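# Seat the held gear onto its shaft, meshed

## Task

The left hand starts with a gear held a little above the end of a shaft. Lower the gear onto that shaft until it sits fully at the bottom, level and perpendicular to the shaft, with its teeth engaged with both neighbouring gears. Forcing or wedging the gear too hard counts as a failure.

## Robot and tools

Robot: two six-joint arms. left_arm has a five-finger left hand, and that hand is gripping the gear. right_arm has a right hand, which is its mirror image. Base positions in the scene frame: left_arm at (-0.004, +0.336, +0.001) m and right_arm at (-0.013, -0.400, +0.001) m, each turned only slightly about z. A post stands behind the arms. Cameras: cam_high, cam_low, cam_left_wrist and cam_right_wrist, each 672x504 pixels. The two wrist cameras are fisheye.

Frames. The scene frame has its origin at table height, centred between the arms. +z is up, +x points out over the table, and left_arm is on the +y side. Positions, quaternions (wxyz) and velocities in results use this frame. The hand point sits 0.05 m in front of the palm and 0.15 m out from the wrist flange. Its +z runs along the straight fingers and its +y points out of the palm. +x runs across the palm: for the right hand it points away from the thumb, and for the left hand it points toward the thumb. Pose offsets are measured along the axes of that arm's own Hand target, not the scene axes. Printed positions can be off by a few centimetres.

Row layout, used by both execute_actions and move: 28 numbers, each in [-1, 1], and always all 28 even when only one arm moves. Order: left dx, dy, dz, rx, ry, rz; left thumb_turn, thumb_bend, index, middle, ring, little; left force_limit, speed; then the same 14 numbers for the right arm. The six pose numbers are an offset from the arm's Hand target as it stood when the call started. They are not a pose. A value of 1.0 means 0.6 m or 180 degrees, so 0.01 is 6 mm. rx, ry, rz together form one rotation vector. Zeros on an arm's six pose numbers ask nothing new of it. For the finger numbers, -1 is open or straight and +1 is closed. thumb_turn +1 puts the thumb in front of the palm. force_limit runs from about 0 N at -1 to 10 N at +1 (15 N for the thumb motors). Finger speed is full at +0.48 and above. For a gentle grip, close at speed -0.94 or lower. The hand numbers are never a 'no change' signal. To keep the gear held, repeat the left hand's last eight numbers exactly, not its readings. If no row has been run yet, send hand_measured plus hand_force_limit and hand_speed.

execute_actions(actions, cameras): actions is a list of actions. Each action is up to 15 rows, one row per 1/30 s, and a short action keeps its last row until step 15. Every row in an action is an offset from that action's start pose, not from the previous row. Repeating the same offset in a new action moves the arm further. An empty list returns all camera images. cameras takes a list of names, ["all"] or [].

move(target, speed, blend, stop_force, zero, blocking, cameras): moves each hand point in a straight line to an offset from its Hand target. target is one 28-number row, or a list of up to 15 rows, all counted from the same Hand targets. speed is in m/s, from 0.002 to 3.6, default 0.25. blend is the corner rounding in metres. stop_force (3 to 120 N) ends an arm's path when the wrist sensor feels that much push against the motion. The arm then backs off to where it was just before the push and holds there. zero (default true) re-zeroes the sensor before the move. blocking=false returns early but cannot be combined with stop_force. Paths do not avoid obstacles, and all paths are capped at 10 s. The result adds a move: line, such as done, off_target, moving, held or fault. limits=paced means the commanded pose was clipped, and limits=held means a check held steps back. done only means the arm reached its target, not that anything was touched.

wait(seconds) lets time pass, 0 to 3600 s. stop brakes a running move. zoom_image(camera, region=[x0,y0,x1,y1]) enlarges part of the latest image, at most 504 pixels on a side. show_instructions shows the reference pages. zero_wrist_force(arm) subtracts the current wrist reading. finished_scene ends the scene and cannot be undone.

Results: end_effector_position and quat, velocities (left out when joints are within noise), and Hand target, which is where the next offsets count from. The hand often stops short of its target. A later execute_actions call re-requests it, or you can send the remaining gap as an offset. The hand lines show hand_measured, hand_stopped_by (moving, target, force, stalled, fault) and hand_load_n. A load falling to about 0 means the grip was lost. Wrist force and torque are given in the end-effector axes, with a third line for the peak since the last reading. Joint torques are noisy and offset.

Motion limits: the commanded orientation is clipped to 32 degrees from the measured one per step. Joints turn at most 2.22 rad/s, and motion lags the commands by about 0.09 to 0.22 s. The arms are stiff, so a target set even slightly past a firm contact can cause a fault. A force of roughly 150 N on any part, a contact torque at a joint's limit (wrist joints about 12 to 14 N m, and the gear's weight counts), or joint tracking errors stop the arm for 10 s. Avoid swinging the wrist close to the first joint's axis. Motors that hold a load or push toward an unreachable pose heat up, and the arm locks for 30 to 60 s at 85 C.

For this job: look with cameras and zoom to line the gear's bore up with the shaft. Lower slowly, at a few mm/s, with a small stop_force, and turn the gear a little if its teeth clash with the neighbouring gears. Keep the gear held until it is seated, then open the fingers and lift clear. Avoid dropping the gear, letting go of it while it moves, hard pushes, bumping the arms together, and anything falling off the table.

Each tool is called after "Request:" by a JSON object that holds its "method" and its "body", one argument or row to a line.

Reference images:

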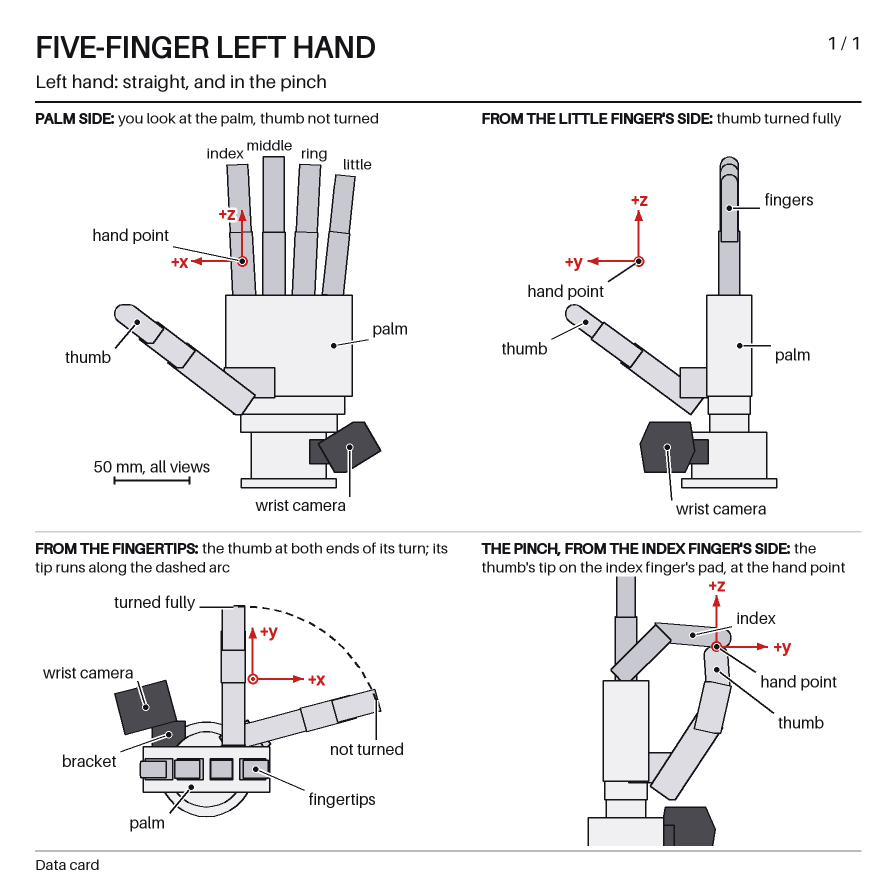

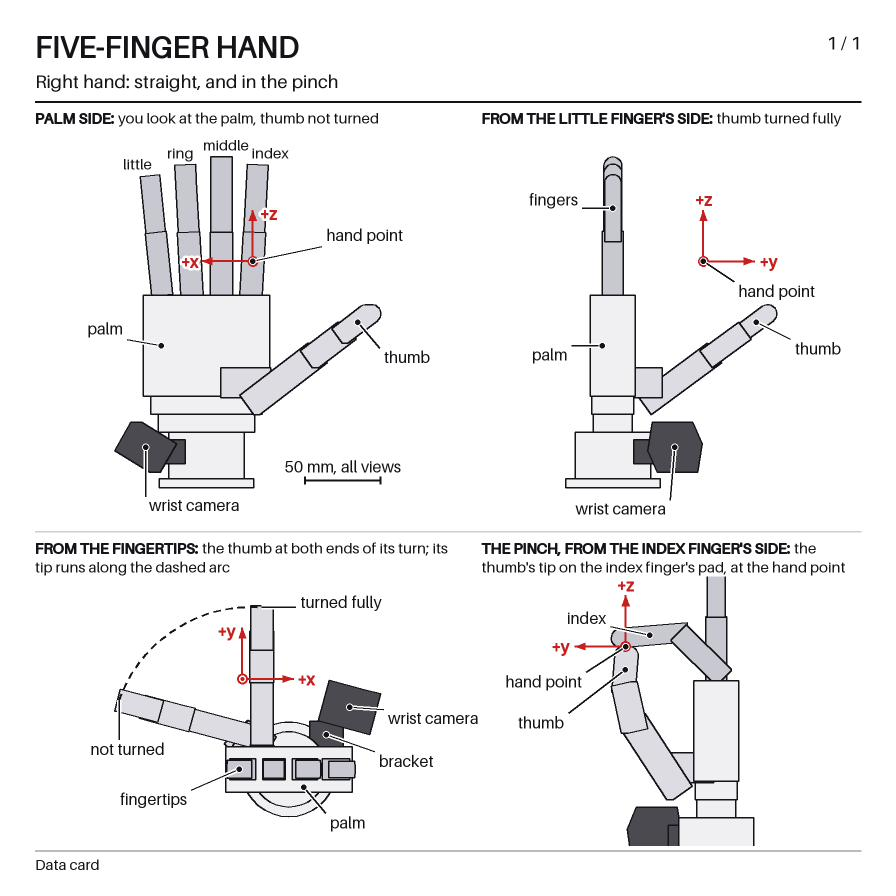

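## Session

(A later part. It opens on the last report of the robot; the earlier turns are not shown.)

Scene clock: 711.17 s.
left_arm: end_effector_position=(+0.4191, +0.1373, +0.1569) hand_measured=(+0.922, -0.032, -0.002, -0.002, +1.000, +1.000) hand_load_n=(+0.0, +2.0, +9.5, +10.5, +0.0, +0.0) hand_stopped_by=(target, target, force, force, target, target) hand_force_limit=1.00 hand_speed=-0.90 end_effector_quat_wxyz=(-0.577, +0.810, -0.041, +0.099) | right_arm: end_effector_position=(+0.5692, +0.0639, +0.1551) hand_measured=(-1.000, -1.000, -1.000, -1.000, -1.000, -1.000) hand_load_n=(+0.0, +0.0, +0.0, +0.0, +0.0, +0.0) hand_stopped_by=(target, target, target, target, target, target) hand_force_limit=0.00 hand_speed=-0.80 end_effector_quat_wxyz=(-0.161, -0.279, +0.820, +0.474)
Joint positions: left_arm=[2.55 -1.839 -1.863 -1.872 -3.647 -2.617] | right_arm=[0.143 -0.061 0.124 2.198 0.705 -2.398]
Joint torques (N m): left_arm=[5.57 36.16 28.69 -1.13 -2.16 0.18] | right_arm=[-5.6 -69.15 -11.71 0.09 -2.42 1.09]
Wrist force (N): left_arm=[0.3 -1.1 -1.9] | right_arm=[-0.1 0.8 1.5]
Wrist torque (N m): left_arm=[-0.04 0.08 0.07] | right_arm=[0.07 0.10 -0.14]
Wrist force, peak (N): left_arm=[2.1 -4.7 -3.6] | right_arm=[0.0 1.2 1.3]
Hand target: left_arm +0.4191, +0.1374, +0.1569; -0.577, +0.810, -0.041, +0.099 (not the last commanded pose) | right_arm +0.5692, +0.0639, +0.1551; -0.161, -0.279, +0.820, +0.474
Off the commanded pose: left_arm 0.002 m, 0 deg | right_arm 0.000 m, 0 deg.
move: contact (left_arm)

Request:
{"method": "execute_actions", "body": {
  "actions": [],
  "cameras": ["cam_high","cam_low","cam_left_wrist","cam_right_wrist"]
}}

Request:
{"method": "zoom_image", "body": {
  "camera": "cam_right_wrist",
  "region": [390, 0, 530, 150]
}}

Request:
{"method": "zoom_image", "body": {
  "camera": "cam_low",
  "region": [346, 262, 386, 292]
}}

Request:
{"method": "zoom_image", "body": {
  "camera": "cam_high",
  "region": [260, 185, 310, 230]
}}

Scene clock: 724.80 s.
left_arm: end_effector_position=(+0.4191, +0.1374, +0.1569) hand_measured=(+0.922, -0.032, -0.002, -0.002, +1.000, +1.000) hand_load_n=(-0.5, +2.0, +9.5, +10.5, +0.5, +0.0) hand_stopped_by=(target, target, force, force, target, target) hand_force_limit=1.00 hand_speed=-0.90 end_effector_quat_wxyz=(-0.577, +0.810, -0.041, +0.099) | right_arm: end_effector_position=(+0.5692, +0.0639, +0.1551) hand_measured=(-1.000, -1.000, -1.000, -1.000, -1.000, -1.000) hand_load_n=(+0.0, +0.0, +0.0, +0.0, +0.0, +0.0) hand_stopped_by=(target, target, target, target, target, target) hand_force_limit=0.00 hand_speed=-0.80 end_effector_quat_wxyz=(-0.161, -0.279, +0.820, +0.474)
Joint positions: left_arm=[2.55 -1.839 -1.863 -1.872 -3.647 -2.617] | right_arm=[0.143 -0.061 0.124 2.198 0.705 -2.398]
Joint velocities: within noise
Joint torques (N m): left_arm=[7.93 35.81 28.12 -1.11 -2.11 -1.31] | right_arm=[-3.67 -69.44 -11.42 0.32 -2.41 1.1]
Wrist force (N): left_arm=[0.2 -0.5 -2.2] | right_arm=[-0.4 1.0 1.2]
Wrist torque (N m): left_arm=[0.05 0.07 0.04] | right_arm=[0.12 0.16 -0.15]
Wrist force, peak (N): left_arm=[0.5 -0.9 -2.6] | right_arm=[-0.2 1.2 1.5]
Hand target: left_arm +0.4191, +0.1374, +0.1569; -0.577, +0.810, -0.041, +0.099 (not the last commanded pose) | right_arm +0.5692, +0.0639, +0.1551; -0.161, -0.279, +0.820, +0.474
Off the commanded pose: left_arm 0.002 m, 0 deg | right_arm 0.000 m, 0 deg.

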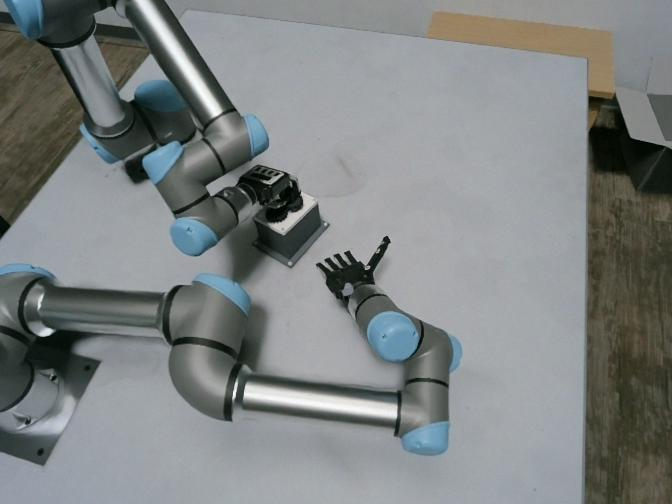

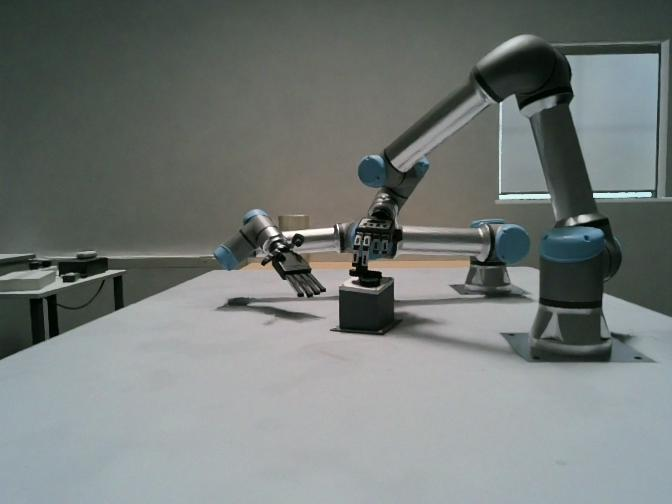

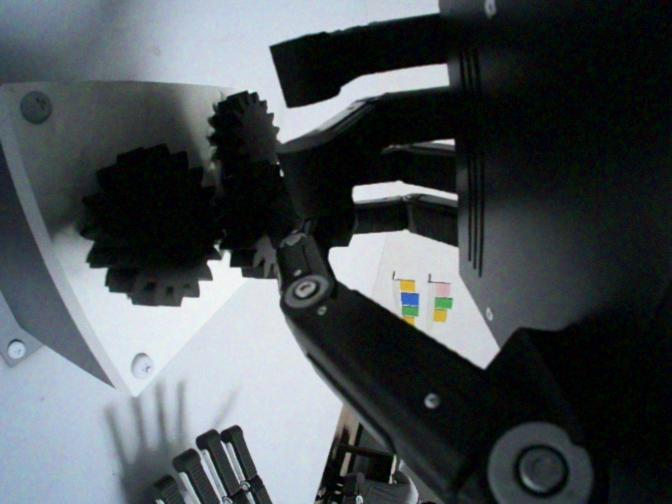

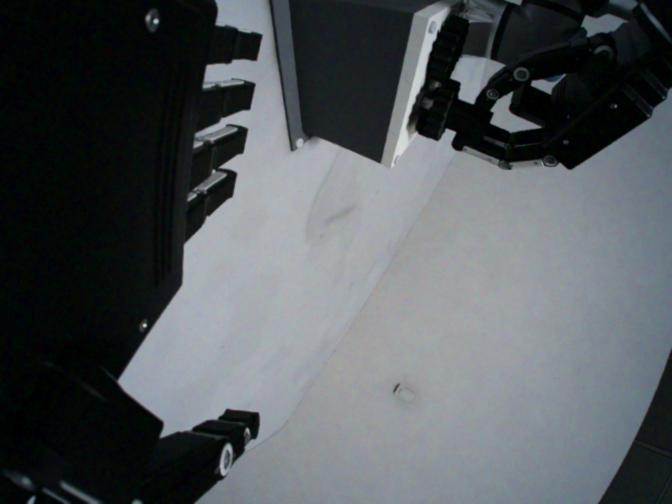

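Scaled by 3.360 from the camera's image (finer frame: 960x720).

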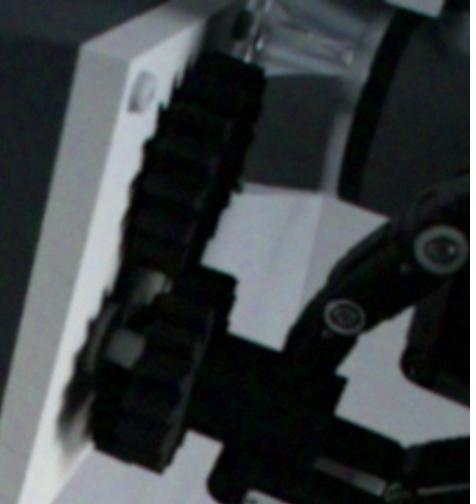

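Scaled by 12.600 from the camera's image (finer frame: 960x720).

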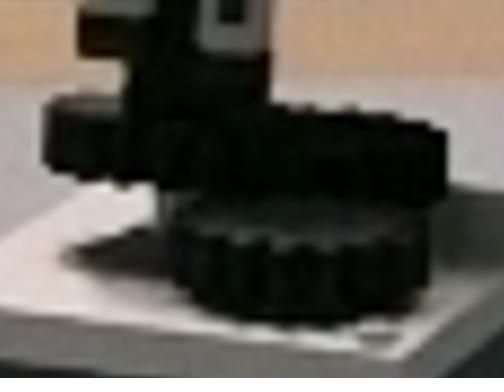

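Scaled by 10.080 from the camera's image (finer frame: 960x720).

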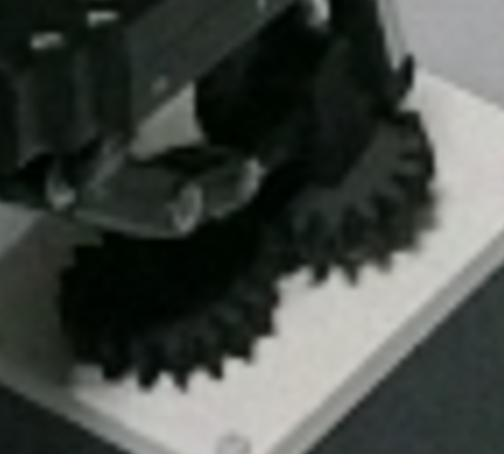

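Request:
{"method": "move", "body": {
  "target": [
    [0.00028,-0.00236,-0.0011,0,0,0,0.922,-0.032,-0.002,-0.002,1,1,1,-0.9,0,0,0,0,0,0,-1,-1,-1,-1,-1,-1,0,-0.8],
    [-0.00052,-0.00186,-0.00175,-0.00126,0.01046,0.0035,0.922,-0.032,-0.002,-0.002,1,1,1,-0.9,0,0,0,0,0,0,-1,-1,-1,-1,-1,-1,0,-0.8]
  ],
  "speed": 0.02
}}

Request:
{"method": "move", "body": {
  "target": [
    [-0.00075,0.0071,0.00236,0,0,0,0.922,-0.032,-0.002,-0.002,1,1,1,-0.9,0,0,0,0,0,0,-1,-1,-1,-1,-1,-1,0,-0.8]
  ],
  "speed": 0.005,
  "stop_force": 4
}}

Scene clock: 738.17 s.
left_arm: end_effector_position=(+0.4185, +0.1368, +0.1582) hand_measured=(+0.922, -0.032, -0.002, -0.002, +1.000, +1.000) hand_load_n=(+0.0, +2.5, +9.0, +11.0, +0.0, +0.0) hand_stopped_by=(target, target, force, force, target, target) hand_force_limit=1.00 hand_speed=-0.90 end_effector_quat_wxyz=(-0.575, +0.809, -0.056, +0.109) end_effector_velocity=(+0.000, +0.001, +0.000) end_effector_angular_velocity=(+0.003, +0.000, +0.000) | right_arm: end_effector_position=(+0.5692, +0.0639, +0.1551) hand_measured=(-1.000, -1.000, -1.000, -1.000, -1.000, -1.000) hand_load_n=(+0.0, +0.0, +0.0, +0.0, +0.0, +0.0) hand_stopped_by=(target, target, target, target, target, target) hand_force_limit=0.00 hand_speed=-0.80 end_effector_quat_wxyz=(-0.161, -0.279, +0.820, +0.474)
Joint positions: left_arm=[2.546 -1.82 -1.892 -1.825 -3.625 -2.575] | right_arm=[0.143 -0.061 0.124 2.198 0.705 -2.398]
Joint velocities: left_arm=[0 -0.001 0 -0.005 0.002 -0.003] | right_arm=[within noise]
Joint torques (N m): left_arm=[0.99 23.22 29.05 -0.64 -0.08 -1.25] | right_arm=[-4.95 -68.36 -12.18 0.21 -2.24 1.32]
Wrist force (N): left_arm=[-1.6 0.1 0.0] | right_arm=[-0.2 0.8 1.2]
Wrist torque (N m): left_arm=[-0.03 0.06 -0.07] | right_arm=[0.10 0.11 -0.14]
Wrist force, peak (N): left_arm=[-2.6 0.2 -0.7] | right_arm=[-0.4 1.4 1.3]
Hand target: left_arm +0.4185, +0.1368, +0.1582; -0.575, +0.809, -0.055, +0.109 | right_arm +0.5692, +0.0639, +0.1551; -0.161, -0.279, +0.820, +0.474
Off the commanded pose: left_arm 0.000 m, 0 deg | right_arm 0.000 m, 0 deg.
move: done

Scene clock: 739.57 s.
left_arm: end_effector_position=(+0.4186, +0.1368, +0.1568) hand_measured=(+0.922, -0.032, -0.002, -0.002, +1.000, +1.000) hand_load_n=(+0.0, +2.5, +9.0, +11.0, +0.0, +0.0) hand_stopped_by=(target, target, force, force, target, target) hand_force_limit=1.00 hand_speed=-0.90 end_effector_quat_wxyz=(-0.575, +0.809, -0.055, +0.109) | right_arm: end_effector_position=(+0.5692, +0.0639, +0.1551) hand_measured=(-1.000, -1.000, -1.000, -1.000, -1.000, -1.000) hand_load_n=(+0.0, +0.0, +0.0, +0.0, +0.0, +0.0) hand_stopped_by=(target, target, target, target, target, target) hand_force_limit=0.00 hand_speed=-0.80 end_effector_quat_wxyz=(-0.161, -0.279, +0.820, +0.474)
Joint positions: left_arm=[2.546 -1.822 -1.893 -1.821 -3.625 -2.575] | right_arm=[0.143 -0.061 0.124 2.198 0.705 -2.398]
Joint torques (N m): left_arm=[1.6 36.11 29.26 -0.72 -1.74 -1.06] | right_arm=[-4.88 -70.08 -12.24 0.22 -2.32 1.3]
Wrist force (N): left_arm=[-1.5 -1.5 -0.9] | right_arm=[-0.1 1.0 1.1]
Wrist torque (N m): left_arm=[-0.01 0.06 -0.04] | right_arm=[0.14 0.11 -0.13]
Wrist force, peak (N): left_arm=[0.6 -5.6 -1.5] | right_arm=[0.0 1.0 1.5]
Hand target: left_arm +0.4186, +0.1368, +0.1568; -0.575, +0.809, -0.055, +0.109 (not the last commanded pose) | right_arm +0.5692, +0.0639, +0.1551; -0.161, -0.279, +0.820, +0.474
Off the commanded pose: left_arm 0.003 m, 0 deg | right_arm 0.000 m, 0 deg.
move: contact (left_arm)

Request:
{"method": "move", "body": {
  "target": [
    [0.00008,-0.00236,-0.0008,0,0,0,0.922,-0.032,-0.002,-0.002,1,1,1,-0.9,0,0,0,0,0,0,-1,-1,-1,-1,-1,-1,0,-0.8],
    [-0.00092,-0.00186,-0.00145,-0.00126,0.01046,0.0035,0.922,-0.032,-0.002,-0.002,1,1,1,-0.9,0,0,0,0,0,0,-1,-1,-1,-1,-1,-1,0,-0.8]
  ],
  "speed": 0.02
}}

Request:
{"method": "move", "body": {
  "target": [
    [-0.00075,0.0071,0.00236,0,0,0,0.922,-0.032,-0.002,-0.002,1,1,1,-0.9,0,0,0,0,0,0,-1,-1,-1,-1,-1,-1,0,-0.8]
  ],
  "speed": 0.005,
  "stop_force": 4
}}

Request:
{"method": "move", "body": {
  "target": [
    [0.00028,-0.00236,-0.0008,0,0,0,0.922,-0.032,-0.002,-0.002,1,1,1,-0.9,0,0,0,0,0,0,-1,-1,-1,-1,-1,-1,0,-0.8],
    [-0.00062,-0.00186,-0.00145,-0.00126,0.01046,0.0035,0.922,-0.032,-0.002,-0.002,1,1,1,-0.9,0,0,0,0,0,0,-1,-1,-1,-1,-1,-1,0,-0.8]
  ],
  "speed": 0.02
}}

Request:
{"method": "move", "body": {
  "target": [
    [-0.00075,0.0071,0.00236,0,0,0,0.922,-0.032,-0.002,-0.002,1,1,1,-0.9,0,0,0,0,0,0,-1,-1,-1,-1,-1,-1,0,-0.8]
  ],
  "speed": 0.005,
  "stop_force": 4
}}

Scene clock: 747.20 s.
left_arm: end_effector_position=(+0.4178, +0.1365, +0.1580) hand_measured=(+0.922, -0.032, -0.002, -0.002, +1.000, +1.000) hand_load_n=(+0.0, +3.5, +9.5, +11.0, +0.0, +0.0) hand_stopped_by=(target, target, force, force, target, target) hand_force_limit=1.00 hand_speed=-0.90 end_effector_quat_wxyz=(-0.573, +0.808, -0.070, +0.119) end_effector_velocity=(+0.000, +0.000, +0.000) end_effector_angular_velocity=(+0.001, +0.000, +0.001) | right_arm: end_effector_position=(+0.5692, +0.0639, +0.1551) hand_measured=(-1.000, -1.000, -1.000, -1.000, -1.000, -1.000) hand_load_n=(+0.0, +0.0, +0.0, +0.0, +0.0, +0.0) hand_stopped_by=(target, target, target, target, target, target) hand_force_limit=0.00 hand_speed=-0.80 end_effector_quat_wxyz=(-0.161, -0.279, +0.820, +0.474)
Joint positions: left_arm=[2.541 -1.802 -1.924 -1.768 -3.603 -2.528] | right_arm=[0.143 -0.061 0.124 2.198 0.705 -2.398]
Joint velocities: left_arm=[0 0 0.001 -0.005 0 -0.004] | right_arm=[within noise]
Joint torques (N m): left_arm=[0.26 22.65 29.38 -0.64 -0.08 -1.4] | right_arm=[-4.62 -68.63 -10.87 0.15 -2.46 1.31]
Wrist force (N): left_arm=[0.2 0.1 0.7] | right_arm=[0.0 1.1 1.0]
Wrist torque (N m): left_arm=[-0.01 -0.01 -0.09] | right_arm=[0.16 0.08 -0.12]
Wrist force, peak (N): left_arm=[-1.5 -1.8 -0.9] | right_arm=[-0.3 1.0 1.5]
Hand target: left_arm +0.4178, +0.1365, +0.1580; -0.573, +0.808, -0.070, +0.119 | right_arm +0.5692, +0.0639, +0.1551; -0.161, -0.279, +0.820, +0.474
Off the commanded pose: left_arm 0.000 m, 0 deg | right_arm 0.000 m, 0 deg.
move: done

Scene clock: 748.47 s.
left_arm: end_effector_position=(+0.4179, +0.1364, +0.1570) hand_measured=(+0.922, -0.032, -0.002, -0.002, +1.000, +1.000) hand_load_n=(+0.0, +3.0, +9.5, +11.0, +0.0, +0.0) hand_stopped_by=(target, target, force, force, target, target) hand_force_limit=1.00 hand_speed=-0.90 end_effector_quat_wxyz=(-0.573, +0.808, -0.069, +0.119) | right_arm: end_effector_position=(+0.5692, +0.0639, +0.1551) hand_measured=(-1.000, -1.000, -1.000, -1.000, -1.000, -1.000) hand_load_n=(+0.0, +0.0, +0.0, +0.0, +0.5, +0.0) hand_stopped_by=(target, target, target, target, target, target) hand_force_limit=0.00 hand_speed=-0.80 end_effector_quat_wxyz=(-0.161, -0.279, +0.820, +0.474)
Joint positions: left_arm=[2.541 -1.804 -1.925 -1.766 -3.603 -2.528] | right_arm=[0.143 -0.061 0.124 2.198 0.705 -2.398]
Joint torques (N m): left_arm=[0.22 34.14 28.08 -0.87 -1.7 -1.22] | right_arm=[-4.56 -68.72 -11.14 0.23 -2.33 1.16]
Wrist force (N): left_arm=[0.5 -3.4 -0.1] | right_arm=[-0.3 0.9 1.1]
Wrist torque (N m): left_arm=[-0.11 -0.04 0.02] | right_arm=[0.11 0.14 -0.15]
Wrist force, peak (N): left_arm=[0.9 -5.9 -1.2] | right_arm=[-0.1 1.2 1.7]
Hand target: left_arm +0.4179, +0.1364, +0.1570; -0.573, +0.808, -0.069, +0.119 (not the last commanded pose) | right_arm +0.5692, +0.0639, +0.1551; -0.161, -0.279, +0.820, +0.474
Off the commanded pose: left_arm 0.003 m, 0 deg | right_arm 0.000 m, 0 deg.
move: contact (left_arm)

Scene clock: 749.87 s.
left_arm: end_effector_position=(+0.4172, +0.1361, +0.1583) hand_measured=(+0.922, -0.032, -0.002, -0.002, +1.000, +1.000) hand_load_n=(+0.0, +3.0, +9.0, +10.5, +0.0, +0.0) hand_stopped_by=(target, target, force, force, target, target) hand_force_limit=1.00 hand_speed=-0.90 end_effector_quat_wxyz=(-0.571, +0.807, -0.084, +0.129) end_effector_velocity=(+0.000, +0.000, +0.001) end_effector_angular_velocity=(+0.000, -0.001, +0.003) | right_arm: end_effector_position=(+0.5692, +0.0639, +0.1551) hand_measured=(-1.000, -1.000, -1.000, -1.000, -1.000, -1.000) hand_load_n=(+0.0, +0.0, +0.0, +0.0, +0.0, +0.0) hand_stopped_by=(target, target, target, target, target, target) hand_force_limit=0.00 hand_speed=-0.80 end_effector_quat_wxyz=(-0.161, -0.279, +0.820, +0.474)
Joint positions: left_arm=[2.538 -1.784 -1.957 -1.706 -3.581 -2.476] | right_arm=[0.143 -0.061 0.124 2.198 0.705 -2.398]
Joint velocities: left_arm=[0.001 0 0.002 -0.005 -0.001 -0.004] | right_arm=[within noise]
Joint torques (N m): left_arm=[0 22.77 29.46 -0.76 0.03 -1.38] | right_arm=[-4.45 -69.23 -13.49 0.46 -2.27 1.26]
Wrist force (N): left_arm=[0.1 0.4 0.6] | right_arm=[0.1 1.4 1.2]
Wrist torque (N m): left_arm=[0.04 0.05 -0.15] | right_arm=[0.18 0.07 -0.10]
Wrist force, peak (N): left_arm=[0.2 -3.2 -0.1] | right_arm=[-0.5 1.2 1.5]
Hand target: left_arm +0.4172, +0.1361, +0.1582; -0.571, +0.807, -0.084, +0.129 | right_arm +0.5692, +0.0639, +0.1551; -0.161, -0.279, +0.820, +0.474
Off the commanded pose: left_arm 0.000 m, 0 deg | right_arm 0.000 m, 0 deg.
move: done

Scene clock: 751.13 s.
left_arm: end_effector_position=(+0.4173, +0.1360, +0.1573) hand_measured=(+0.922, -0.032, -0.002, -0.002, +1.000, +1.000) hand_load_n=(+0.0, +3.0, +9.5, +10.5, +0.0, +0.0) hand_stopped_by=(target, target, force, force, target, target) hand_force_limit=1.00 hand_speed=-0.90 end_effector_quat_wxyz=(-0.571, +0.807, -0.084, +0.129) | right_arm: end_effector_position=(+0.5692, +0.0639, +0.1551) hand_measured=(-1.000, -1.000, -1.000, -1.000, -1.000, -1.000) hand_load_n=(+0.0, +0.0, +0.0, +0.0, +0.0, +0.0) hand_stopped_by=(target, target, target, target, target, target) hand_force_limit=0.00 hand_speed=-0.80 end_effector_quat_wxyz=(-0.161, -0.279, +0.820, +0.474)
Joint positions: left_arm=[2.538 -1.786 -1.958 -1.704 -3.581 -2.476] | right_arm=[0.143 -0.061 0.124 2.198 0.705 -2.398]
Joint torques (N m): left_arm=[-0.48 33.45 28.6 -0.72 -1.23 -0.85] | right_arm=[-4.32 -69.18 -12.31 0.34 -2.31 1.44]
Wrist force (N): left_arm=[0.3 -2.7 -0.2] | right_arm=[-0.7 0.6 1.1]
Wrist torque (N m): left_arm=[-0.07 0.01 -0.04] | right_arm=[0.08 0.20 -0.18]
Wrist force, peak (N): left_arm=[0.9 -5.7 -1.0] | right_arm=[-0.2 1.2 1.5]
Hand target: left_arm +0.4173, +0.1360, +0.1573; -0.571, +0.807, -0.084, +0.129 (not the last commanded pose) | right_arm +0.5692, +0.0639, +0.1551; -0.161, -0.279, +0.820, +0.474
Off the commanded pose: left_arm 0.004 m, 0 deg | right_arm 0.000 m, 0 deg.
move: contact (left_arm)

Request:
{"method": "move", "body": {
  "target": [
    [-0.002,0.0011,-0.0017,-0.00315,0.02615,0.00875,0.922,-0.032,-0.002,-0.002,1,1,1,-0.9,0,0,0,0,0,0,-1,-1,-1,-1,-1,-1,0,-0.8]
  ],
  "speed": 0.015
}}

Scene clock: 770.10 s.
left_arm: end_effector_position=(+0.4158, +0.1352, +0.1568) hand_measured=(+0.922, -0.032, -0.002, -0.002, +1.000, +1.000) hand_load_n=(+0.5, +3.0, +9.5, +10.5, +0.0, +0.0) hand_stopped_by=(target, target, force, force, target, target) hand_force_limit=1.00 hand_speed=-0.90 end_effector_quat_wxyz=(-0.564, +0.802, -0.119, +0.154) end_effector_velocity=(+0.000, +0.001, +0.000) end_effector_angular_velocity=(+0.002, +0.000, +0.002) | right_arm: end_effector_position=(+0.5692, +0.0639, +0.1551) hand_measured=(-1.000, -1.000, -1.000, -1.000, -1.000, -1.000) hand_load_n=(+0.0, +0.0, +0.0, +0.0, +0.0, +0.0) hand_stopped_by=(target, target, target, target, target, target) hand_force_limit=0.00 hand_speed=-0.80 end_effector_quat_wxyz=(-0.161, -0.279, +0.820, +0.474)
Joint positions: left_arm=[2.531 -1.745 -2.046 -1.513 -3.532 -2.319] | right_arm=[0.143 -0.061 0.124 2.198 0.705 -2.398]
Joint velocities: left_arm=[0.001 0 0 -0.005 0.001 -0.004] | right_arm=[within noise]
Joint torques (N m): left_arm=[-0.76 19.73 22.78 -0.46 -0.5 -1.31] | right_arm=[-3.41 -68.87 -12.26 0.42 -2.38 1.21]
Wrist force (N): left_arm=[2.3 -9.5 -1.4] | right_arm=[-0.3 0.9 1.1]
Wrist torque (N m): left_arm=[-0.38 -0.20 0.18] | right_arm=[0.11 0.13 -0.14]
Wrist force, peak (N): left_arm=[2.2 -9.7 -1.8] | right_arm=[-0.2 1.2 1.4]
Hand target: left_arm +0.4158, +0.1352, +0.1568; -0.564, +0.802, -0.119, +0.154 | right_arm +0.5692, +0.0639, +0.1551; -0.161, -0.279, +0.820, +0.474
Off the commanded pose: left_arm 0.000 m, 0 deg | right_arm 0.000 m, 0 deg.
move: done

Request:
{"method": "move", "body": {
  "target": [
    [0.00014,-0.0013,-0.0004,0,0,0,0.922,-0.032,-0.002,-0.002,1,1,1,-0.9,0,0,0,0,0,0,-1,-1,-1,-1,-1,-1,0,-0.8]
  ],
  "speed": 0.015
}}

Scene clock: 779.17 s.
left_arm: end_effector_position=(+0.4158, +0.1352, +0.1577) hand_measured=(+0.922, -0.032, -0.002, -0.002, +1.000, +1.000) hand_load_n=(+0.0, +3.5, +9.0, +10.0, +0.0, +0.0) hand_stopped_by=(target, target, force, force, target, target) hand_force_limit=1.00 hand_speed=-0.90 end_effector_quat_wxyz=(-0.564, +0.802, -0.119, +0.154) | right_arm: end_effector_position=(+0.5692, +0.0639, +0.1551) hand_measured=(-1.000, -1.000, -1.000, -1.000, -1.000, -1.000) hand_load_n=(+0.0, +0.0, +0.0, +0.0, +0.0, +0.0) hand_stopped_by=(target, target, target, target, target, target) hand_force_limit=0.00 hand_speed=-0.80 end_effector_quat_wxyz=(-0.161, -0.279, +0.820, +0.474)
Joint positions: left_arm=[2.531 -1.744 -2.045 -1.515 -3.532 -2.319] | right_arm=[0.143 -0.061 0.124 2.198 0.705 -2.398]
Joint torques (N m): left_arm=[4.36 26.88 20.72 3.97 -1.53 0.85] | right_arm=[-3.46 -68.84 -11.87 0.34 -2.27 1.51]
Wrist force (N): left_arm=[0.1 -1.1 0.7] | right_arm=[0.1 0.7 1.0]
Wrist torque (N m): left_arm=[0.06 0.05 -0.10] | right_arm=[0.10 0.08 -0.12]
Wrist force, peak (N): left_arm=[2.1 -9.7 -1.5] | right_arm=[-0.7 1.1 1.3]
Hand target: left_arm +0.4158, +0.1352, +0.1577; -0.564, +0.802, -0.119, +0.154 | right_arm +0.5692, +0.0639, +0.1551; -0.161, -0.279, +0.820, +0.474
Off the commanded pose: left_arm 0.000 m, 0 deg | right_arm 0.000 m, 0 deg.
move: done

Request:
{"method": "move", "body": {
  "target": [
    [-0.0016,0.0004,-0.00127,-0.00252,0.02092,0.007,0.922,-0.032,-0.002,-0.002,1,1,1,-0.9,0,0,0,0,0,0,-1,-1,-1,-1,-1,-1,0,-0.8]
  ],
  "speed": 0.015
}}

Scene clock: 785.03 s.
left_arm: end_effector_position=(+0.4146, +0.1349, +0.1576) hand_measured=(+0.922, -0.032, -0.002, -0.002, +1.000, +1.000) hand_load_n=(+0.5, +4.5, +9.5, +10.5, +0.0, +0.0) hand_stopped_by=(target, target, force, force, target, target) hand_force_limit=1.00 hand_speed=-0.90 end_effector_quat_wxyz=(-0.559, +0.798, -0.147, +0.174) end_effector_velocity=(-0.001, +0.001, -0.001) end_effector_angular_velocity=(+0.001, +0.001, +0.002) | right_arm: end_effector_position=(+0.5692, +0.0639, +0.1551) hand_measured=(-1.000, -1.000, -1.000, -1.000, -1.000, -1.000) hand_load_n=(+0.0, +0.0, +0.0, +0.0, +0.0, +0.0) hand_stopped_by=(target, target, target, target, target, target) hand_force_limit=0.00 hand_speed=-0.80 end_effector_quat_wxyz=(-0.161, -0.279, +0.820, +0.474)
Joint positions: left_arm=[2.528 -1.716 -2.121 -1.319 -3.499 -2.16] | right_arm=[0.143 -0.061 0.124 2.198 0.705 -2.398]
Joint velocities: left_arm=[0 0 -0.001 -0.005 -0.001 -0.005] | right_arm=[within noise]
Joint torques (N m): left_arm=[-1.31 22 22.62 -0.34 -0.02 -1.24] | right_arm=[-2.57 -68.81 -12.2 0.13 -2.38 1.4]
Wrist force (N): left_arm=[1.0 -9.3 1.4] | right_arm=[-0.1 1.0 1.3]
Wrist torque (N m): left_arm=[-0.37 -0.02 0.12] | right_arm=[0.11 0.10 -0.13]
Wrist force, peak (N): left_arm=[1.1 -9.4 1.2] | right_arm=[0.1 0.8 1.7]
Hand target: left_arm +0.4147, +0.1349, +0.1576; -0.559, +0.798, -0.147, +0.174 | right_arm +0.5692, +0.0639, +0.1551; -0.161, -0.279, +0.820, +0.474
Off the commanded pose: left_arm 0.000 m, 0 deg | right_arm 0.000 m, 0 deg.
move: done

Request:
{"method": "move", "body": {
  "target": [
    [0.00028,-0.0026,-0.0008,0,0,0,0.922,-0.032,-0.002,-0.002,1,1,1,-0.9,0,0,0,0,0,0,-1,-1,-1,-1,-1,-1,0,-0.8]
  ],
  "speed": 0.015
}}

Request:
{"method": "move", "body": {
  "target": [
    [-0.00075,0.0071,0.00236,0,0,0,0.922,-0.032,-0.002,-0.002,1,1,1,-0.9,0,0,0,0,0,0,-1,-1,-1,-1,-1,-1,0,-0.8]
  ],
  "speed": 0.004,
  "stop_force": 3
}}

Request:
{"method": "move", "body": {
  "target": [
    [0.0004,-0.00006,0.00033,0.00063,-0.00523,-0.00175,0.922,-0.032,-0.002,-0.002,1,1,1,-0.9,0,0,0,0,0,0,-1,-1,-1,-1,-1,-1,0,-0.8]
  ],
  "speed": 0.01
}}

Request:
{"method": "move", "body": {
  "target": [
    [-0.0005,0.0047,0.00157,0,0,0,0.922,-0.032,-0.002,-0.002,1,1,1,-0.9,0,0,0,0,0,0,-1,-1,-1,-1,-1,-1,0,-0.8]
  ],
  "speed": 0.003,
  "stop_force": 3,
  "zero": false
}}

Scene clock: 794.87 s.
left_arm: end_effector_position=(+0.4147, +0.1349, +0.1593) hand_measured=(+0.922, -0.032, -0.002, -0.002, +1.000, +1.000) hand_load_n=(+0.0, +5.0, +9.0, +11.0, +0.0, +0.0) hand_stopped_by=(target, target, force, force, target, target) hand_force_limit=1.00 hand_speed=-0.90 end_effector_quat_wxyz=(-0.559, +0.798, -0.147, +0.174) | right_arm: end_effector_position=(+0.5692, +0.0639, +0.1551) hand_measured=(-1.000, -1.000, -1.000, -1.000, -1.000, -1.000) hand_load_n=(+0.0, +0.0, +0.0, -0.5, +0.0, +0.0) hand_stopped_by=(target, target, target, target, target, target) hand_force_limit=0.00 hand_speed=-0.80 end_effector_quat_wxyz=(-0.161, -0.279, +0.820, +0.474)
Joint positions: left_arm=[2.528 -1.713 -2.119 -1.324 -3.499 -2.16] | right_arm=[0.143 -0.061 0.124 2.198 0.705 -2.398]
Joint torques (N m): left_arm=[4.1 17.29 17.61 5.14 -0.4 -0.59] | right_arm=[-3.31 -68.7 -12.62 0.48 -2.5 1.38]
Wrist force (N): left_arm=[-1.4 0.0 2.7] | right_arm=[-0.4 0.7 1.1]
Wrist torque (N m): left_arm=[0.10 0.16 -0.12] | right_arm=[0.08 0.14 -0.15]
Wrist force, peak (N): left_arm=[1.5 -9.3 1.2] | right_arm=[0.0 1.1 1.5]
Hand target: left_arm +0.4147, +0.1349, +0.1592; -0.559, +0.798, -0.147, +0.174 | right_arm +0.5692, +0.0639, +0.1551; -0.161, -0.279, +0.820, +0.474
Off the commanded pose: left_arm 0.000 m, 0 deg | right_arm 0.000 m, 0 deg.
move: done

Scene clock: 796.30 s.
left_arm: end_effector_position=(+0.4147, +0.1349, +0.1581) hand_measured=(+0.922, -0.032, -0.002, -0.002, +1.000, +1.000) hand_load_n=(+0.0, +5.0, +9.0, +10.5, +0.0, +0.0) hand_stopped_by=(target, target, force, force, target, target) hand_force_limit=1.00 hand_speed=-0.90 end_effector_quat_wxyz=(-0.559, +0.798, -0.146, +0.174) | right_arm: end_effector_position=(+0.5692, +0.0639, +0.1551) hand_measured=(-1.000, -1.000, -1.000, -1.000, -1.000, -1.000) hand_load_n=(+0.0, +0.0, +0.0, +0.0, +0.0, +0.0) hand_stopped_by=(target, target, target, target, target, target) hand_force_limit=0.00 hand_speed=-0.80 end_effector_quat_wxyz=(-0.161, -0.279, +0.820, +0.474)
Joint positions: left_arm=[2.528 -1.716 -2.12 -1.32 -3.499 -2.16] | right_arm=[0.143 -0.061 0.124 2.198 0.705 -2.398]
Joint torques (N m): left_arm=[3.71 30.47 29.18 -0.11 1.02 -0.93] | right_arm=[-2.26 -69.84 -12.74 0.31 -2.33 1.41]
Wrist force (N): left_arm=[-0.9 -2.0 2.7] | right_arm=[-0.1 1.1 1.3]
Wrist torque (N m): left_arm=[-0.02 0.11 -0.05] | right_arm=[0.14 0.11 -0.13]
Wrist force, peak (N): left_arm=[0.5 -4.7 1.8] | right_arm=[-0.4 1.1 1.4]
Hand target: left_arm +0.4147, +0.1349, +0.1581; -0.559, +0.798, -0.146, +0.174 (not the last commanded pose) | right_arm +0.5692, +0.0639, +0.1551; -0.161, -0.279, +0.820, +0.474
Off the commanded pose: left_arm 0.003 m, 0 deg | right_arm 0.000 m, 0 deg.
move: contact (left_arm)

Scene clock: 797.47 s.
left_arm: end_effector_position=(+0.4150, +0.1349, +0.1581) hand_measured=(+0.922, -0.032, -0.002, -0.002, +1.000, +1.000) hand_load_n=(+0.5, +5.5, +9.5, +10.0, +0.0, +0.0) hand_stopped_by=(target, target, force, force, target, target) hand_force_limit=1.00 hand_speed=-0.90 end_effector_quat_wxyz=(-0.560, +0.799, -0.140, +0.169) | right_arm: end_effector_position=(+0.5692, +0.0639, +0.1551) hand_measured=(-1.000, -1.000, -1.000, -1.000, -1.000, -1.000) hand_load_n=(+0.0, +0.0, +0.0, +0.0, +0.0, +0.0) hand_stopped_by=(target, target, target, target, target, target) hand_force_limit=0.00 hand_speed=-0.80 end_effector_quat_wxyz=(-0.161, -0.279, +0.820, +0.474)
Joint positions: left_arm=[2.528 -1.722 -2.101 -1.374 -3.506 -2.203] | right_arm=[0.143 -0.061 0.124 2.198 0.705 -2.398]
Joint torques (N m): left_arm=[4.09 20.82 14.93 3.74 -0.76 0.82] | right_arm=[-3.36 -69.43 -13.66 0.52 -2.29 1.36]
Wrist force (N): left_arm=[4.0 -1.7 2.3] | right_arm=[-0.6 0.7 1.3]
Wrist torque (N m): left_arm=[0.00 -0.03 0.07] | right_arm=[0.07 0.17 -0.17]
Wrist force, peak (N): left_arm=[1.6 -3.9 3.5] | right_arm=[-0.2 0.9 1.4]
Hand target: left_arm +0.4150, +0.1349, +0.1581; -0.560, +0.799, -0.140, +0.169 | right_arm +0.5692, +0.0639, +0.1551; -0.161, -0.279, +0.820, +0.474
Off the commanded pose: left_arm 0.000 m, 0 deg | right_arm 0.000 m, 0 deg.
move: done

Scene clock: 798.07 s.
left_arm: end_effector_position=(+0.4150, +0.1349, +0.1581) hand_measured=(+0.922, -0.032, -0.002, -0.002, +1.000, +1.000) hand_load_n=(+0.5, +5.0, +9.5, +10.0, +0.0, +0.0) hand_stopped_by=(target, target, force, force, target, target) hand_force_limit=1.00 hand_speed=-0.90 end_effector_quat_wxyz=(-0.560, +0.799, -0.140, +0.169) | right_arm: end_effector_position=(+0.5692, +0.0639, +0.1551) hand_measured=(-1.000, -1.000, -1.000, -1.000, -1.000, -1.000) hand_load_n=(+0.0, +0.0, +0.0, +0.0, +0.0, +0.0) hand_stopped_by=(target, target, target, target, target, target) hand_force_limit=0.00 hand_speed=-0.80 end_effector_quat_wxyz=(-0.161, -0.279, +0.820, +0.474)
Joint positions: left_arm=[2.528 -1.722 -2.101 -1.374 -3.506 -2.203] | right_arm=[0.143 -0.061 0.124 2.198 0.705 -2.398]
Joint torques (N m): left_arm=[3.24 29.53 23.41 -0.64 -0.07 0.71] | right_arm=[-2.24 -69.07 -12.91 0.24 -2.43 1.72]
Wrist force (N): left_arm=[3.7 -4.3 1.6] | right_arm=[-0.2 0.8 1.2]
Wrist torque (N m): left_arm=[-0.15 -0.05 0.13] | right_arm=[0.11 0.12 -0.15]
Wrist force, peak (N): left_arm=[4.0 -4.0 1.9] | right_arm=[-0.1 1.0 1.5]
Hand target: left_arm +0.4150, +0.1349, +0.1581; -0.560, +0.799, -0.139, +0.169 (not the last commanded pose) | right_arm +0.5692, +0.0639, +0.1551; -0.161, -0.279, +0.820, +0.474
Off the commanded pose: left_arm 0.003 m, 0 deg | right_arm 0.000 m, 0 deg.
move: contact (left_arm)

Request:
{"method": "move", "body": {
  "target": [
    [0.0009,-0.00077,0.0003,0,0,0,0.922,-0.032,-0.002,-0.002,1,1,1,-0.9,0,0,0,0,0,0,-1,-1,-1,-1,-1,-1,0,-0.8]
  ],
  "speed": 0.01
}}

Scene clock: 806.20 s.
left_arm: end_effector_position=(+0.4156, +0.1350, +0.1586) hand_measured=(+0.922, -0.032, -0.002, -0.002, +1.000, +1.000) hand_load_n=(+0.0, +5.0, +9.0, +10.5, +0.0, +0.0) hand_stopped_by=(target, target, force, force, target, target) hand_force_limit=1.00 hand_speed=-0.90 end_effector_quat_wxyz=(-0.560, +0.799, -0.139, +0.169) | right_arm: end_effector_position=(+0.5692, +0.0639, +0.1551) hand_measured=(-1.000, -1.000, -1.000, -1.000, -1.000, -1.000) hand_load_n=(+0.0, +0.0, +0.0, +0.0, +0.0, +0.0) hand_stopped_by=(target, target, target, target, target, target) hand_force_limit=0.00 hand_speed=-0.80 end_effector_quat_wxyz=(-0.161, -0.279, +0.820, +0.474)
Joint positions: left_arm=[2.529 -1.722 -2.1 -1.372 -3.506 -2.2] | right_arm=[0.143 -0.061 0.124 2.198 0.705 -2.398]
Joint torques (N m): left_arm=[0.07 31.06 18.88 5.49 3.49 -1.28] | right_arm=[-3.72 -68.48 -12.5 0.4 -2.45 1.47]
Wrist force (N): left_arm=[0.1 0.6 1.7] | right_arm=[-0.4 0.9 1.4]
Wrist torque (N m): left_arm=[0.14 0.11 0.02] | right_arm=[0.09 0.14 -0.15]
Wrist force, peak (N): left_arm=[3.7 -3.8 1.9] | right_arm=[-0.4 1.0 1.5]
Hand target: left_arm +0.4156, +0.1350, +0.1586; -0.560, +0.799, -0.139, +0.169 | right_arm +0.5692, +0.0639, +0.1551; -0.161, -0.279, +0.820, +0.474
Off the commanded pose: left_arm 0.000 m, 0 deg | right_arm 0.000 m, 0 deg.
move: done

Request:
{"method": "move", "body": {
  "target": [
    [-0.0005,0.0047,0.00157,0,0,0,0.922,-0.032,-0.002,-0.002,1,1,1,-0.9,0,0,0,0,0,0,-1,-1,-1,-1,-1,-1,0,-0.8]
  ],
  "speed": 0.004,
  "stop_force": 3
}}

Request:
{"method": "move", "body": {
  "target": [
    [0.0004,-0.00006,0.00033,0.00063,-0.00523,-0.00175,0.922,-0.032,-0.002,-0.002,1,1,1,-0.9,0,0,0,0,0,0,-1,-1,-1,-1,-1,-1,0,-0.8]
  ],
  "speed": 0.01
}}

Request:
{"method": "move", "body": {
  "target": [
    [-0.0005,0.0047,0.00157,0,0,0,0.922,-0.032,-0.002,-0.002,1,1,1,-0.9,0,0,0,0,0,0,-1,-1,-1,-1,-1,-1,0,-0.8]
  ],
  "speed": 0.003,
  "stop_force": 3,
  "zero": false
}}

Request:
{"method": "move", "body": {
  "target": [
    [0.0004,-0.00006,0.00033,0.00063,-0.00523,-0.00175,0.922,-0.032,-0.002,-0.002,1,1,1,-0.9,0,0,0,0,0,0,-1,-1,-1,-1,-1,-1,0,-0.8]
  ],
  "speed": 0.01
}}

Request:
{"method": "move", "body": {
  "target": [
    [-0.0005,0.0047,0.00157,0,0,0,0.922,-0.032,-0.002,-0.002,1,1,1,-0.9,0,0,0,0,0,0,-1,-1,-1,-1,-1,-1,0,-0.8]
  ],
  "speed": 0.003,
  "stop_force": 3,
  "zero": false
}}

Scene clock: 814.33 s.
left_arm: end_effector_position=(+0.4156, +0.1350, +0.1584) hand_measured=(+0.922, -0.032, -0.002, -0.002, +1.000, +1.000) hand_load_n=(+0.0, +5.0, +9.0, +10.5, +0.0, +0.0) hand_stopped_by=(target, target, force, force, target, target) hand_force_limit=1.00 hand_speed=-0.90 end_effector_quat_wxyz=(-0.560, +0.799, -0.139, +0.169) | right_arm: end_effector_position=(+0.5692, +0.0639, +0.1551) hand_measured=(-1.000, -1.000, -1.000, -1.000, -1.000, -1.000) hand_load_n=(+0.0, +0.0, +0.0, +0.0, +0.0, +0.0) hand_stopped_by=(target, target, target, target, target, target) hand_force_limit=0.00 hand_speed=-0.80 end_effector_quat_wxyz=(-0.161, -0.279, +0.820, +0.474)
Joint positions: left_arm=[2.529 -1.722 -2.1 -1.371 -3.506 -2.2] | right_arm=[0.143 -0.061 0.124 2.198 0.705 -2.398]
Joint torques (N m): left_arm=[-2.1 31.33 28.9 -0.53 0.76 0.05] | right_arm=[-2.8 -68.89 -11.59 0.19 -2.33 1.44]
Wrist force (N): left_arm=[0.0 -1.1 2.1] | right_arm=[0.0 0.7 1.2]
Wrist torque (N m): left_arm=[0.05 0.15 0.04] | right_arm=[0.09 0.09 -0.14]
Wrist force, peak (N): left_arm=[0.8 -4.5 1.8] | right_arm=[-0.5 1.0 1.4]
Hand target: left_arm +0.4156, +0.1350, +0.1584; -0.560, +0.799, -0.139, +0.169 (not the last commanded pose) | right_arm +0.5692, +0.0639, +0.1551; -0.161, -0.279, +0.820, +0.474
Off the commanded pose: left_arm 0.003 m, 0 deg | right_arm 0.000 m, 0 deg.
move: contact (left_arm)

Scene clock: 815.50 s.
left_arm: end_effector_position=(+0.4159, +0.1351, +0.1584) hand_measured=(+0.922, -0.032, -0.002, -0.002, +1.000, +1.000) hand_load_n=(+0.0, +5.0, +9.5, +10.0, +0.0, +0.0) hand_stopped_by=(target, target, force, force, target, target) hand_force_limit=1.00 hand_speed=-0.90 end_effector_quat_wxyz=(-0.561, +0.800, -0.132, +0.164) | right_arm: end_effector_position=(+0.5692, +0.0639, +0.1551) hand_measured=(-1.000, -1.000, -1.000, -1.000, -1.000, -1.000) hand_load_n=(+0.0, +0.0, +0.0, +0.0, +0.0, +0.0) hand_stopped_by=(target, target, target, target, target, target) hand_force_limit=0.00 hand_speed=-0.80 end_effector_quat_wxyz=(-0.161, -0.279, +0.820, +0.474)
Joint positions: left_arm=[2.53 -1.729 -2.081 -1.422 -3.514 -2.242] | right_arm=[0.143 -0.061 0.124 2.198 0.705 -2.398]
Joint torques (N m): left_arm=[4.03 22.83 16.01 4.17 -0.41 0.82] | right_arm=[-3.05 -69.34 -12.96 0.38 -2.31 1.56]
Wrist force (N): left_arm=[1.3 0.7 1.4] | right_arm=[0.1 1.1 0.8]
Wrist torque (N m): left_arm=[0.16 0.03 0.04] | right_arm=[0.16 0.09 -0.12]
Wrist force, peak (N): left_arm=[1.1 -1.3 2.2] | right_arm=[-0.3 1.4 0.8]
Hand target: left_arm +0.4159, +0.1351, +0.1584; -0.561, +0.800, -0.132, +0.164 | right_arm +0.5692, +0.0639, +0.1551; -0.161, -0.279, +0.820, +0.474
Off the commanded pose: left_arm 0.000 m, 0 deg | right_arm 0.000 m, 0 deg.
move: done

Scene clock: 816.63 s.
left_arm: end_effector_position=(+0.4160, +0.1351, +0.1583) hand_measured=(+0.922, -0.032, -0.002, -0.002, +1.000, +1.000) hand_load_n=(+0.0, +4.5, +9.5, +10.5, +0.0, +0.0) hand_stopped_by=(target, target, force, force, target, target) hand_force_limit=1.00 hand_speed=-0.90 end_effector_quat_wxyz=(-0.561, +0.800, -0.132, +0.164) | right_arm: end_effector_position=(+0.5692, +0.0639, +0.1551) hand_measured=(-1.000, -1.000, -1.000, -1.000, -1.000, -1.000) hand_load_n=(-0.5, +0.0, +0.0, +0.0, +0.0, +0.0) hand_stopped_by=(target, target, target, target, target, target) hand_force_limit=0.00 hand_speed=-0.80 end_effector_quat_wxyz=(-0.161, -0.279, +0.820, +0.474)
Joint positions: left_arm=[2.53 -1.729 -2.081 -1.422 -3.514 -2.241] | right_arm=[0.143 -0.061 0.124 2.198 0.705 -2.398]
Joint torques (N m): left_arm=[3.74 31.32 28.02 -0.57 0.86 0.17] | right_arm=[-1.85 -68.75 -12.59 0.31 -2.53 1.58]
Wrist force (N): left_arm=[1.2 -1.9 1.6] | right_arm=[-0.3 0.9 1.1]
Wrist torque (N m): left_arm=[0.00 0.05 0.11] | right_arm=[0.12 0.14 -0.14]
Wrist force, peak (N): left_arm=[2.6 -4.7 1.4] | right_arm=[-0.2 1.3 1.2]
Hand target: left_arm +0.4160, +0.1351, +0.1583; -0.561, +0.800, -0.132, +0.164 (not the last commanded pose) | right_arm +0.5692, +0.0639, +0.1551; -0.161, -0.279, +0.820, +0.474
Off the commanded pose: left_arm 0.003 m, 0 deg | right_arm 0.000 m, 0 deg.
move: contact (left_arm)

Scene clock: 817.80 s.
left_arm: end_effector_position=(+0.4163, +0.1351, +0.1583) hand_measured=(+0.922, -0.032, -0.002, -0.002, +1.000, +1.000) hand_load_n=(+0.0, +4.5, +9.0, +10.0, +0.0, +0.0) hand_stopped_by=(target, target, force, force, target, target) hand_force_limit=1.00 hand_speed=-0.90 end_effector_quat_wxyz=(-0.563, +0.801, -0.125, +0.159) | right_arm: end_effector_position=(+0.5692, +0.0639, +0.1551) hand_measured=(-1.000, -1.000, -1.000, -1.000, -1.000, -1.000) hand_load_n=(+0.0, +0.0, +0.0, +0.0, +0.0, +0.0) hand_stopped_by=(target, target, target, target, target, target) hand_force_limit=0.00 hand_speed=-0.80 end_effector_quat_wxyz=(-0.161, -0.279, +0.820, +0.474)
Joint positions: left_arm=[2.531 -1.736 -2.062 -1.47 -3.523 -2.28] | right_arm=[0.143 -0.061 0.124 2.198 0.705 -2.398]
Joint torques (N m): left_arm=[4.7 23.95 16.33 4 -0.2 0.81] | right_arm=[-2.16 -69.21 -12.37 0.12 -2.33 1.34]
Wrist force (N): left_arm=[0.8 0.7 1.2] | right_arm=[-0.4 0.9 0.7]
Wrist torque (N m): left_arm=[0.14 0.07 0.00] | right_arm=[0.14 0.16 -0.15]
Wrist force, peak (N): left_arm=[1.0 -1.8 1.5] | right_arm=[-0.1 1.1 1.3]
Hand target: left_arm +0.4163, +0.1351, +0.1583; -0.563, +0.801, -0.125, +0.159 | right_arm +0.5692, +0.0639, +0.1551; -0.161, -0.279, +0.820, +0.474
Off the commanded pose: left_arm 0.000 m, 0 deg | right_arm 0.000 m, 0 deg.
move: done

Scene clock: 818.97 s.
left_arm: end_effector_position=(+0.4163, +0.1351, +0.1581) hand_measured=(+0.922, -0.032, -0.002, -0.002, +1.000, +1.000) hand_load_n=(+0.0, +4.5, +9.5, +10.5, +0.0, +0.0) hand_stopped_by=(target, target, force, force, target, target) hand_force_limit=1.00 hand_speed=-0.90 end_effector_quat_wxyz=(-0.563, +0.801, -0.125, +0.159) | right_arm: end_effector_position=(+0.5692, +0.0639, +0.1551) hand_measured=(-1.000, -1.000, -1.000, -1.000, -1.000, -1.000) hand_load_n=(+0.0, +0.0, +0.0, -0.5, +0.0, +0.0) hand_stopped_by=(target, target, target, target, target, target) hand_force_limit=0.00 hand_speed=-0.80 end_effector_quat_wxyz=(-0.161, -0.279, +0.820, +0.474)
Joint positions: left_arm=[2.531 -1.736 -2.062 -1.469 -3.523 -2.28] | right_arm=[0.143 -0.061 0.124 2.198 0.705 -2.398]
Joint torques (N m): left_arm=[3.86 32.15 28.4 -0.44 1.23 0.05] | right_arm=[-2.87 -68.95 -11.36 0.39 -2.6 1.65]
Wrist force (N): left_arm=[0.5 -1.4 1.8] | right_arm=[-0.2 1.1 1.2]
Wrist torque (N m): left_arm=[0.01 0.12 0.03] | right_arm=[0.14 0.12 -0.13]
Wrist force, peak (N): left_arm=[2.3 -4.9 1.1] | right_arm=[-0.3 0.9 1.4]
Hand target: left_arm +0.4163, +0.1351, +0.1581; -0.563, +0.801, -0.125, +0.159 (not the last commanded pose) | right_arm +0.5692, +0.0639, +0.1551; -0.161, -0.279, +0.820, +0.474
Off the commanded pose: left_arm 0.003 m, 0 deg | right_arm 0.000 m, 0 deg.
move: contact (left_arm)

Request:
{"method": "execute_actions", "body": {
  "actions": [],
  "cameras": ["cam_high","cam_low","cam_right_wrist","cam_left_wrist"]
}}

Request:
{"method": "zoom_image", "body": {
  "camera": "cam_right_wrist",
  "region": [415, 10, 475, 150]
}}

Request:
{"method": "zoom_image", "body": {
  "camera": "cam_right_wrist",
  "region": [420, 60, 470, 110]
}}

Request:
{"method": "zoom_image", "body": {
  "camera": "cam_left_wrist",
  "region": [180, 150, 280, 250]
}}

Scene clock: 825.37 s.
left_arm: end_effector_position=(+0.4163, +0.1351, +0.1581) hand_measured=(+0.922, -0.032, -0.002, -0.002, +1.000, +1.000) hand_load_n=(+0.0, +4.5, +9.0, +10.0, +0.0, +0.0) hand_stopped_by=(target, target, force, force, target, target) hand_force_limit=1.00 hand_speed=-0.90 end_effector_quat_wxyz=(-0.563, +0.801, -0.125, +0.159) | right_arm: end_effector_position=(+0.5692, +0.0639, +0.1551) hand_measured=(-1.000, -1.000, -1.000, -1.000, -1.000, -1.000) hand_load_n=(+0.0, +0.0, +0.0, +0.0, +0.0, +0.0) hand_stopped_by=(target, target, target, target, target, target) hand_force_limit=0.00 hand_speed=-0.80 end_effector_quat_wxyz=(-0.161, -0.279, +0.820, +0.474)
Joint positions: left_arm=[2.531 -1.736 -2.062 -1.469 -3.523 -2.28] | right_arm=[0.143 -0.061 0.124 2.198 0.705 -2.398]
Joint velocities: within noise
Joint torques (N m): left_arm=[3.85 32.14 28.62 0.33 1.26 -1.28] | right_arm=[-2.99 -69.48 -12.75 -0.03 -2.46 1.47]
Wrist force (N): left_arm=[0.7 -1.3 1.7] | right_arm=[-0.2 0.8 1.2]
Wrist torque (N m): left_arm=[0.04 0.09 0.05] | right_arm=[0.09 0.13 -0.15]
Wrist force, peak (N): left_arm=[0.6 -1.6 2.0] | right_arm=[0.0 1.1 1.6]
Hand target: left_arm +0.4163, +0.1351, +0.1581; -0.563, +0.801, -0.125, +0.159 (not the last commanded pose) | right_arm +0.5692, +0.0639, +0.1551; -0.161, -0.279, +0.820, +0.474
Off the commanded pose: left_arm 0.003 m, 0 deg | right_arm 0.000 m, 0 deg.

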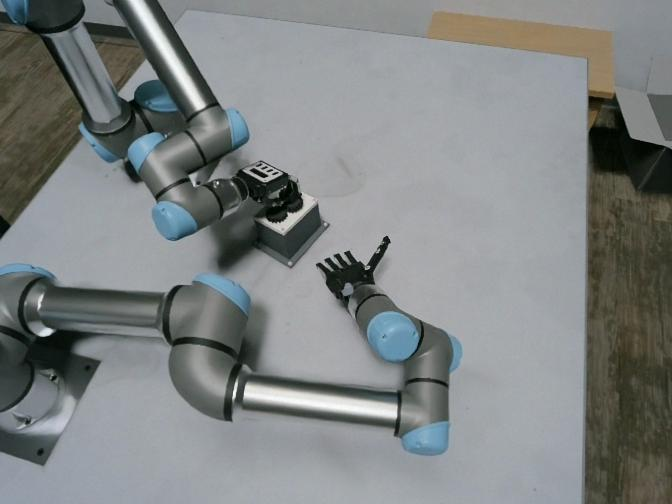

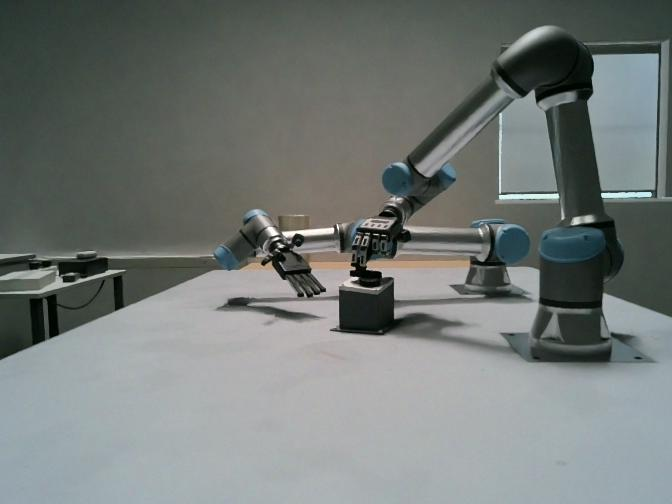

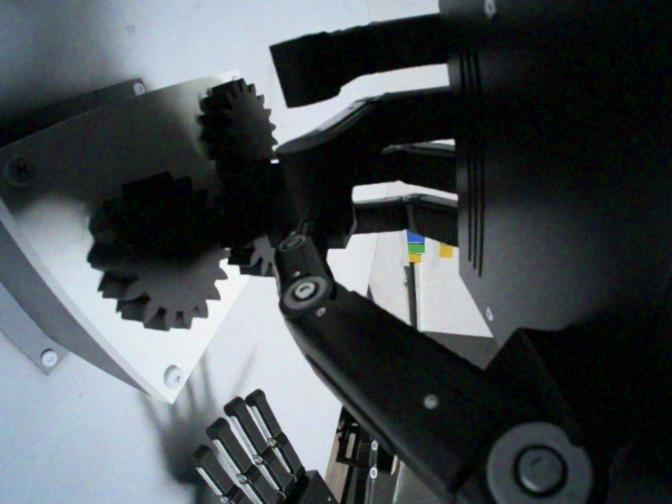

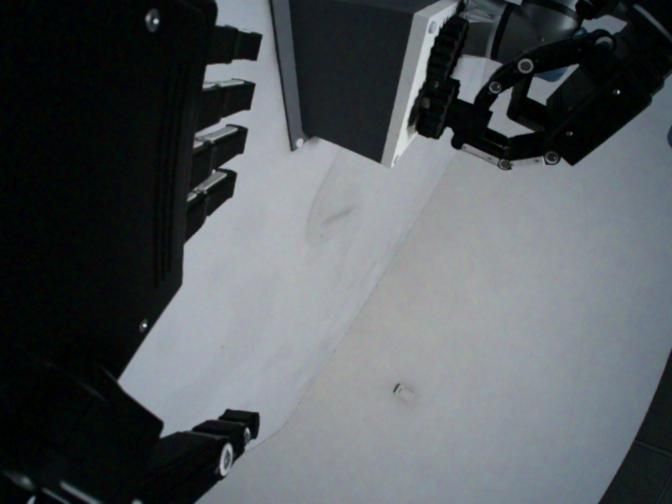

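Scaled by 3.600 from the camera's image (finer frame: 960x720).

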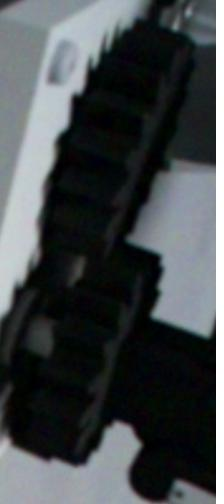

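Scaled by 10.080 from the camera's image (finer frame: 960x720).

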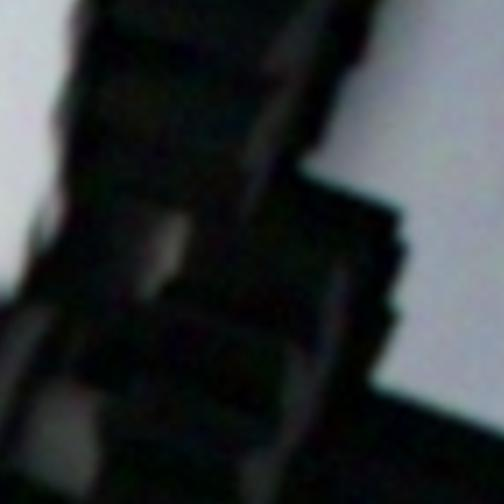

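Scaled by 5.040 from the camera's image (finer frame: 960x720).

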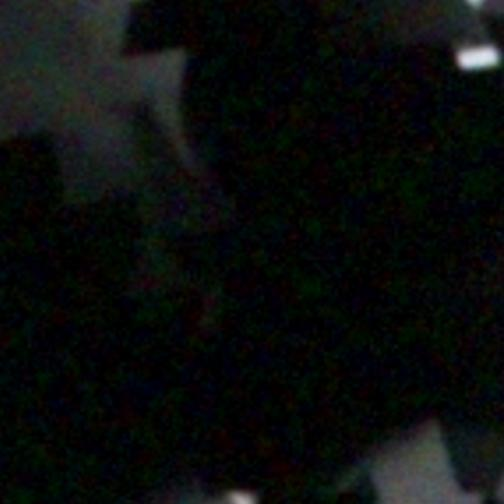

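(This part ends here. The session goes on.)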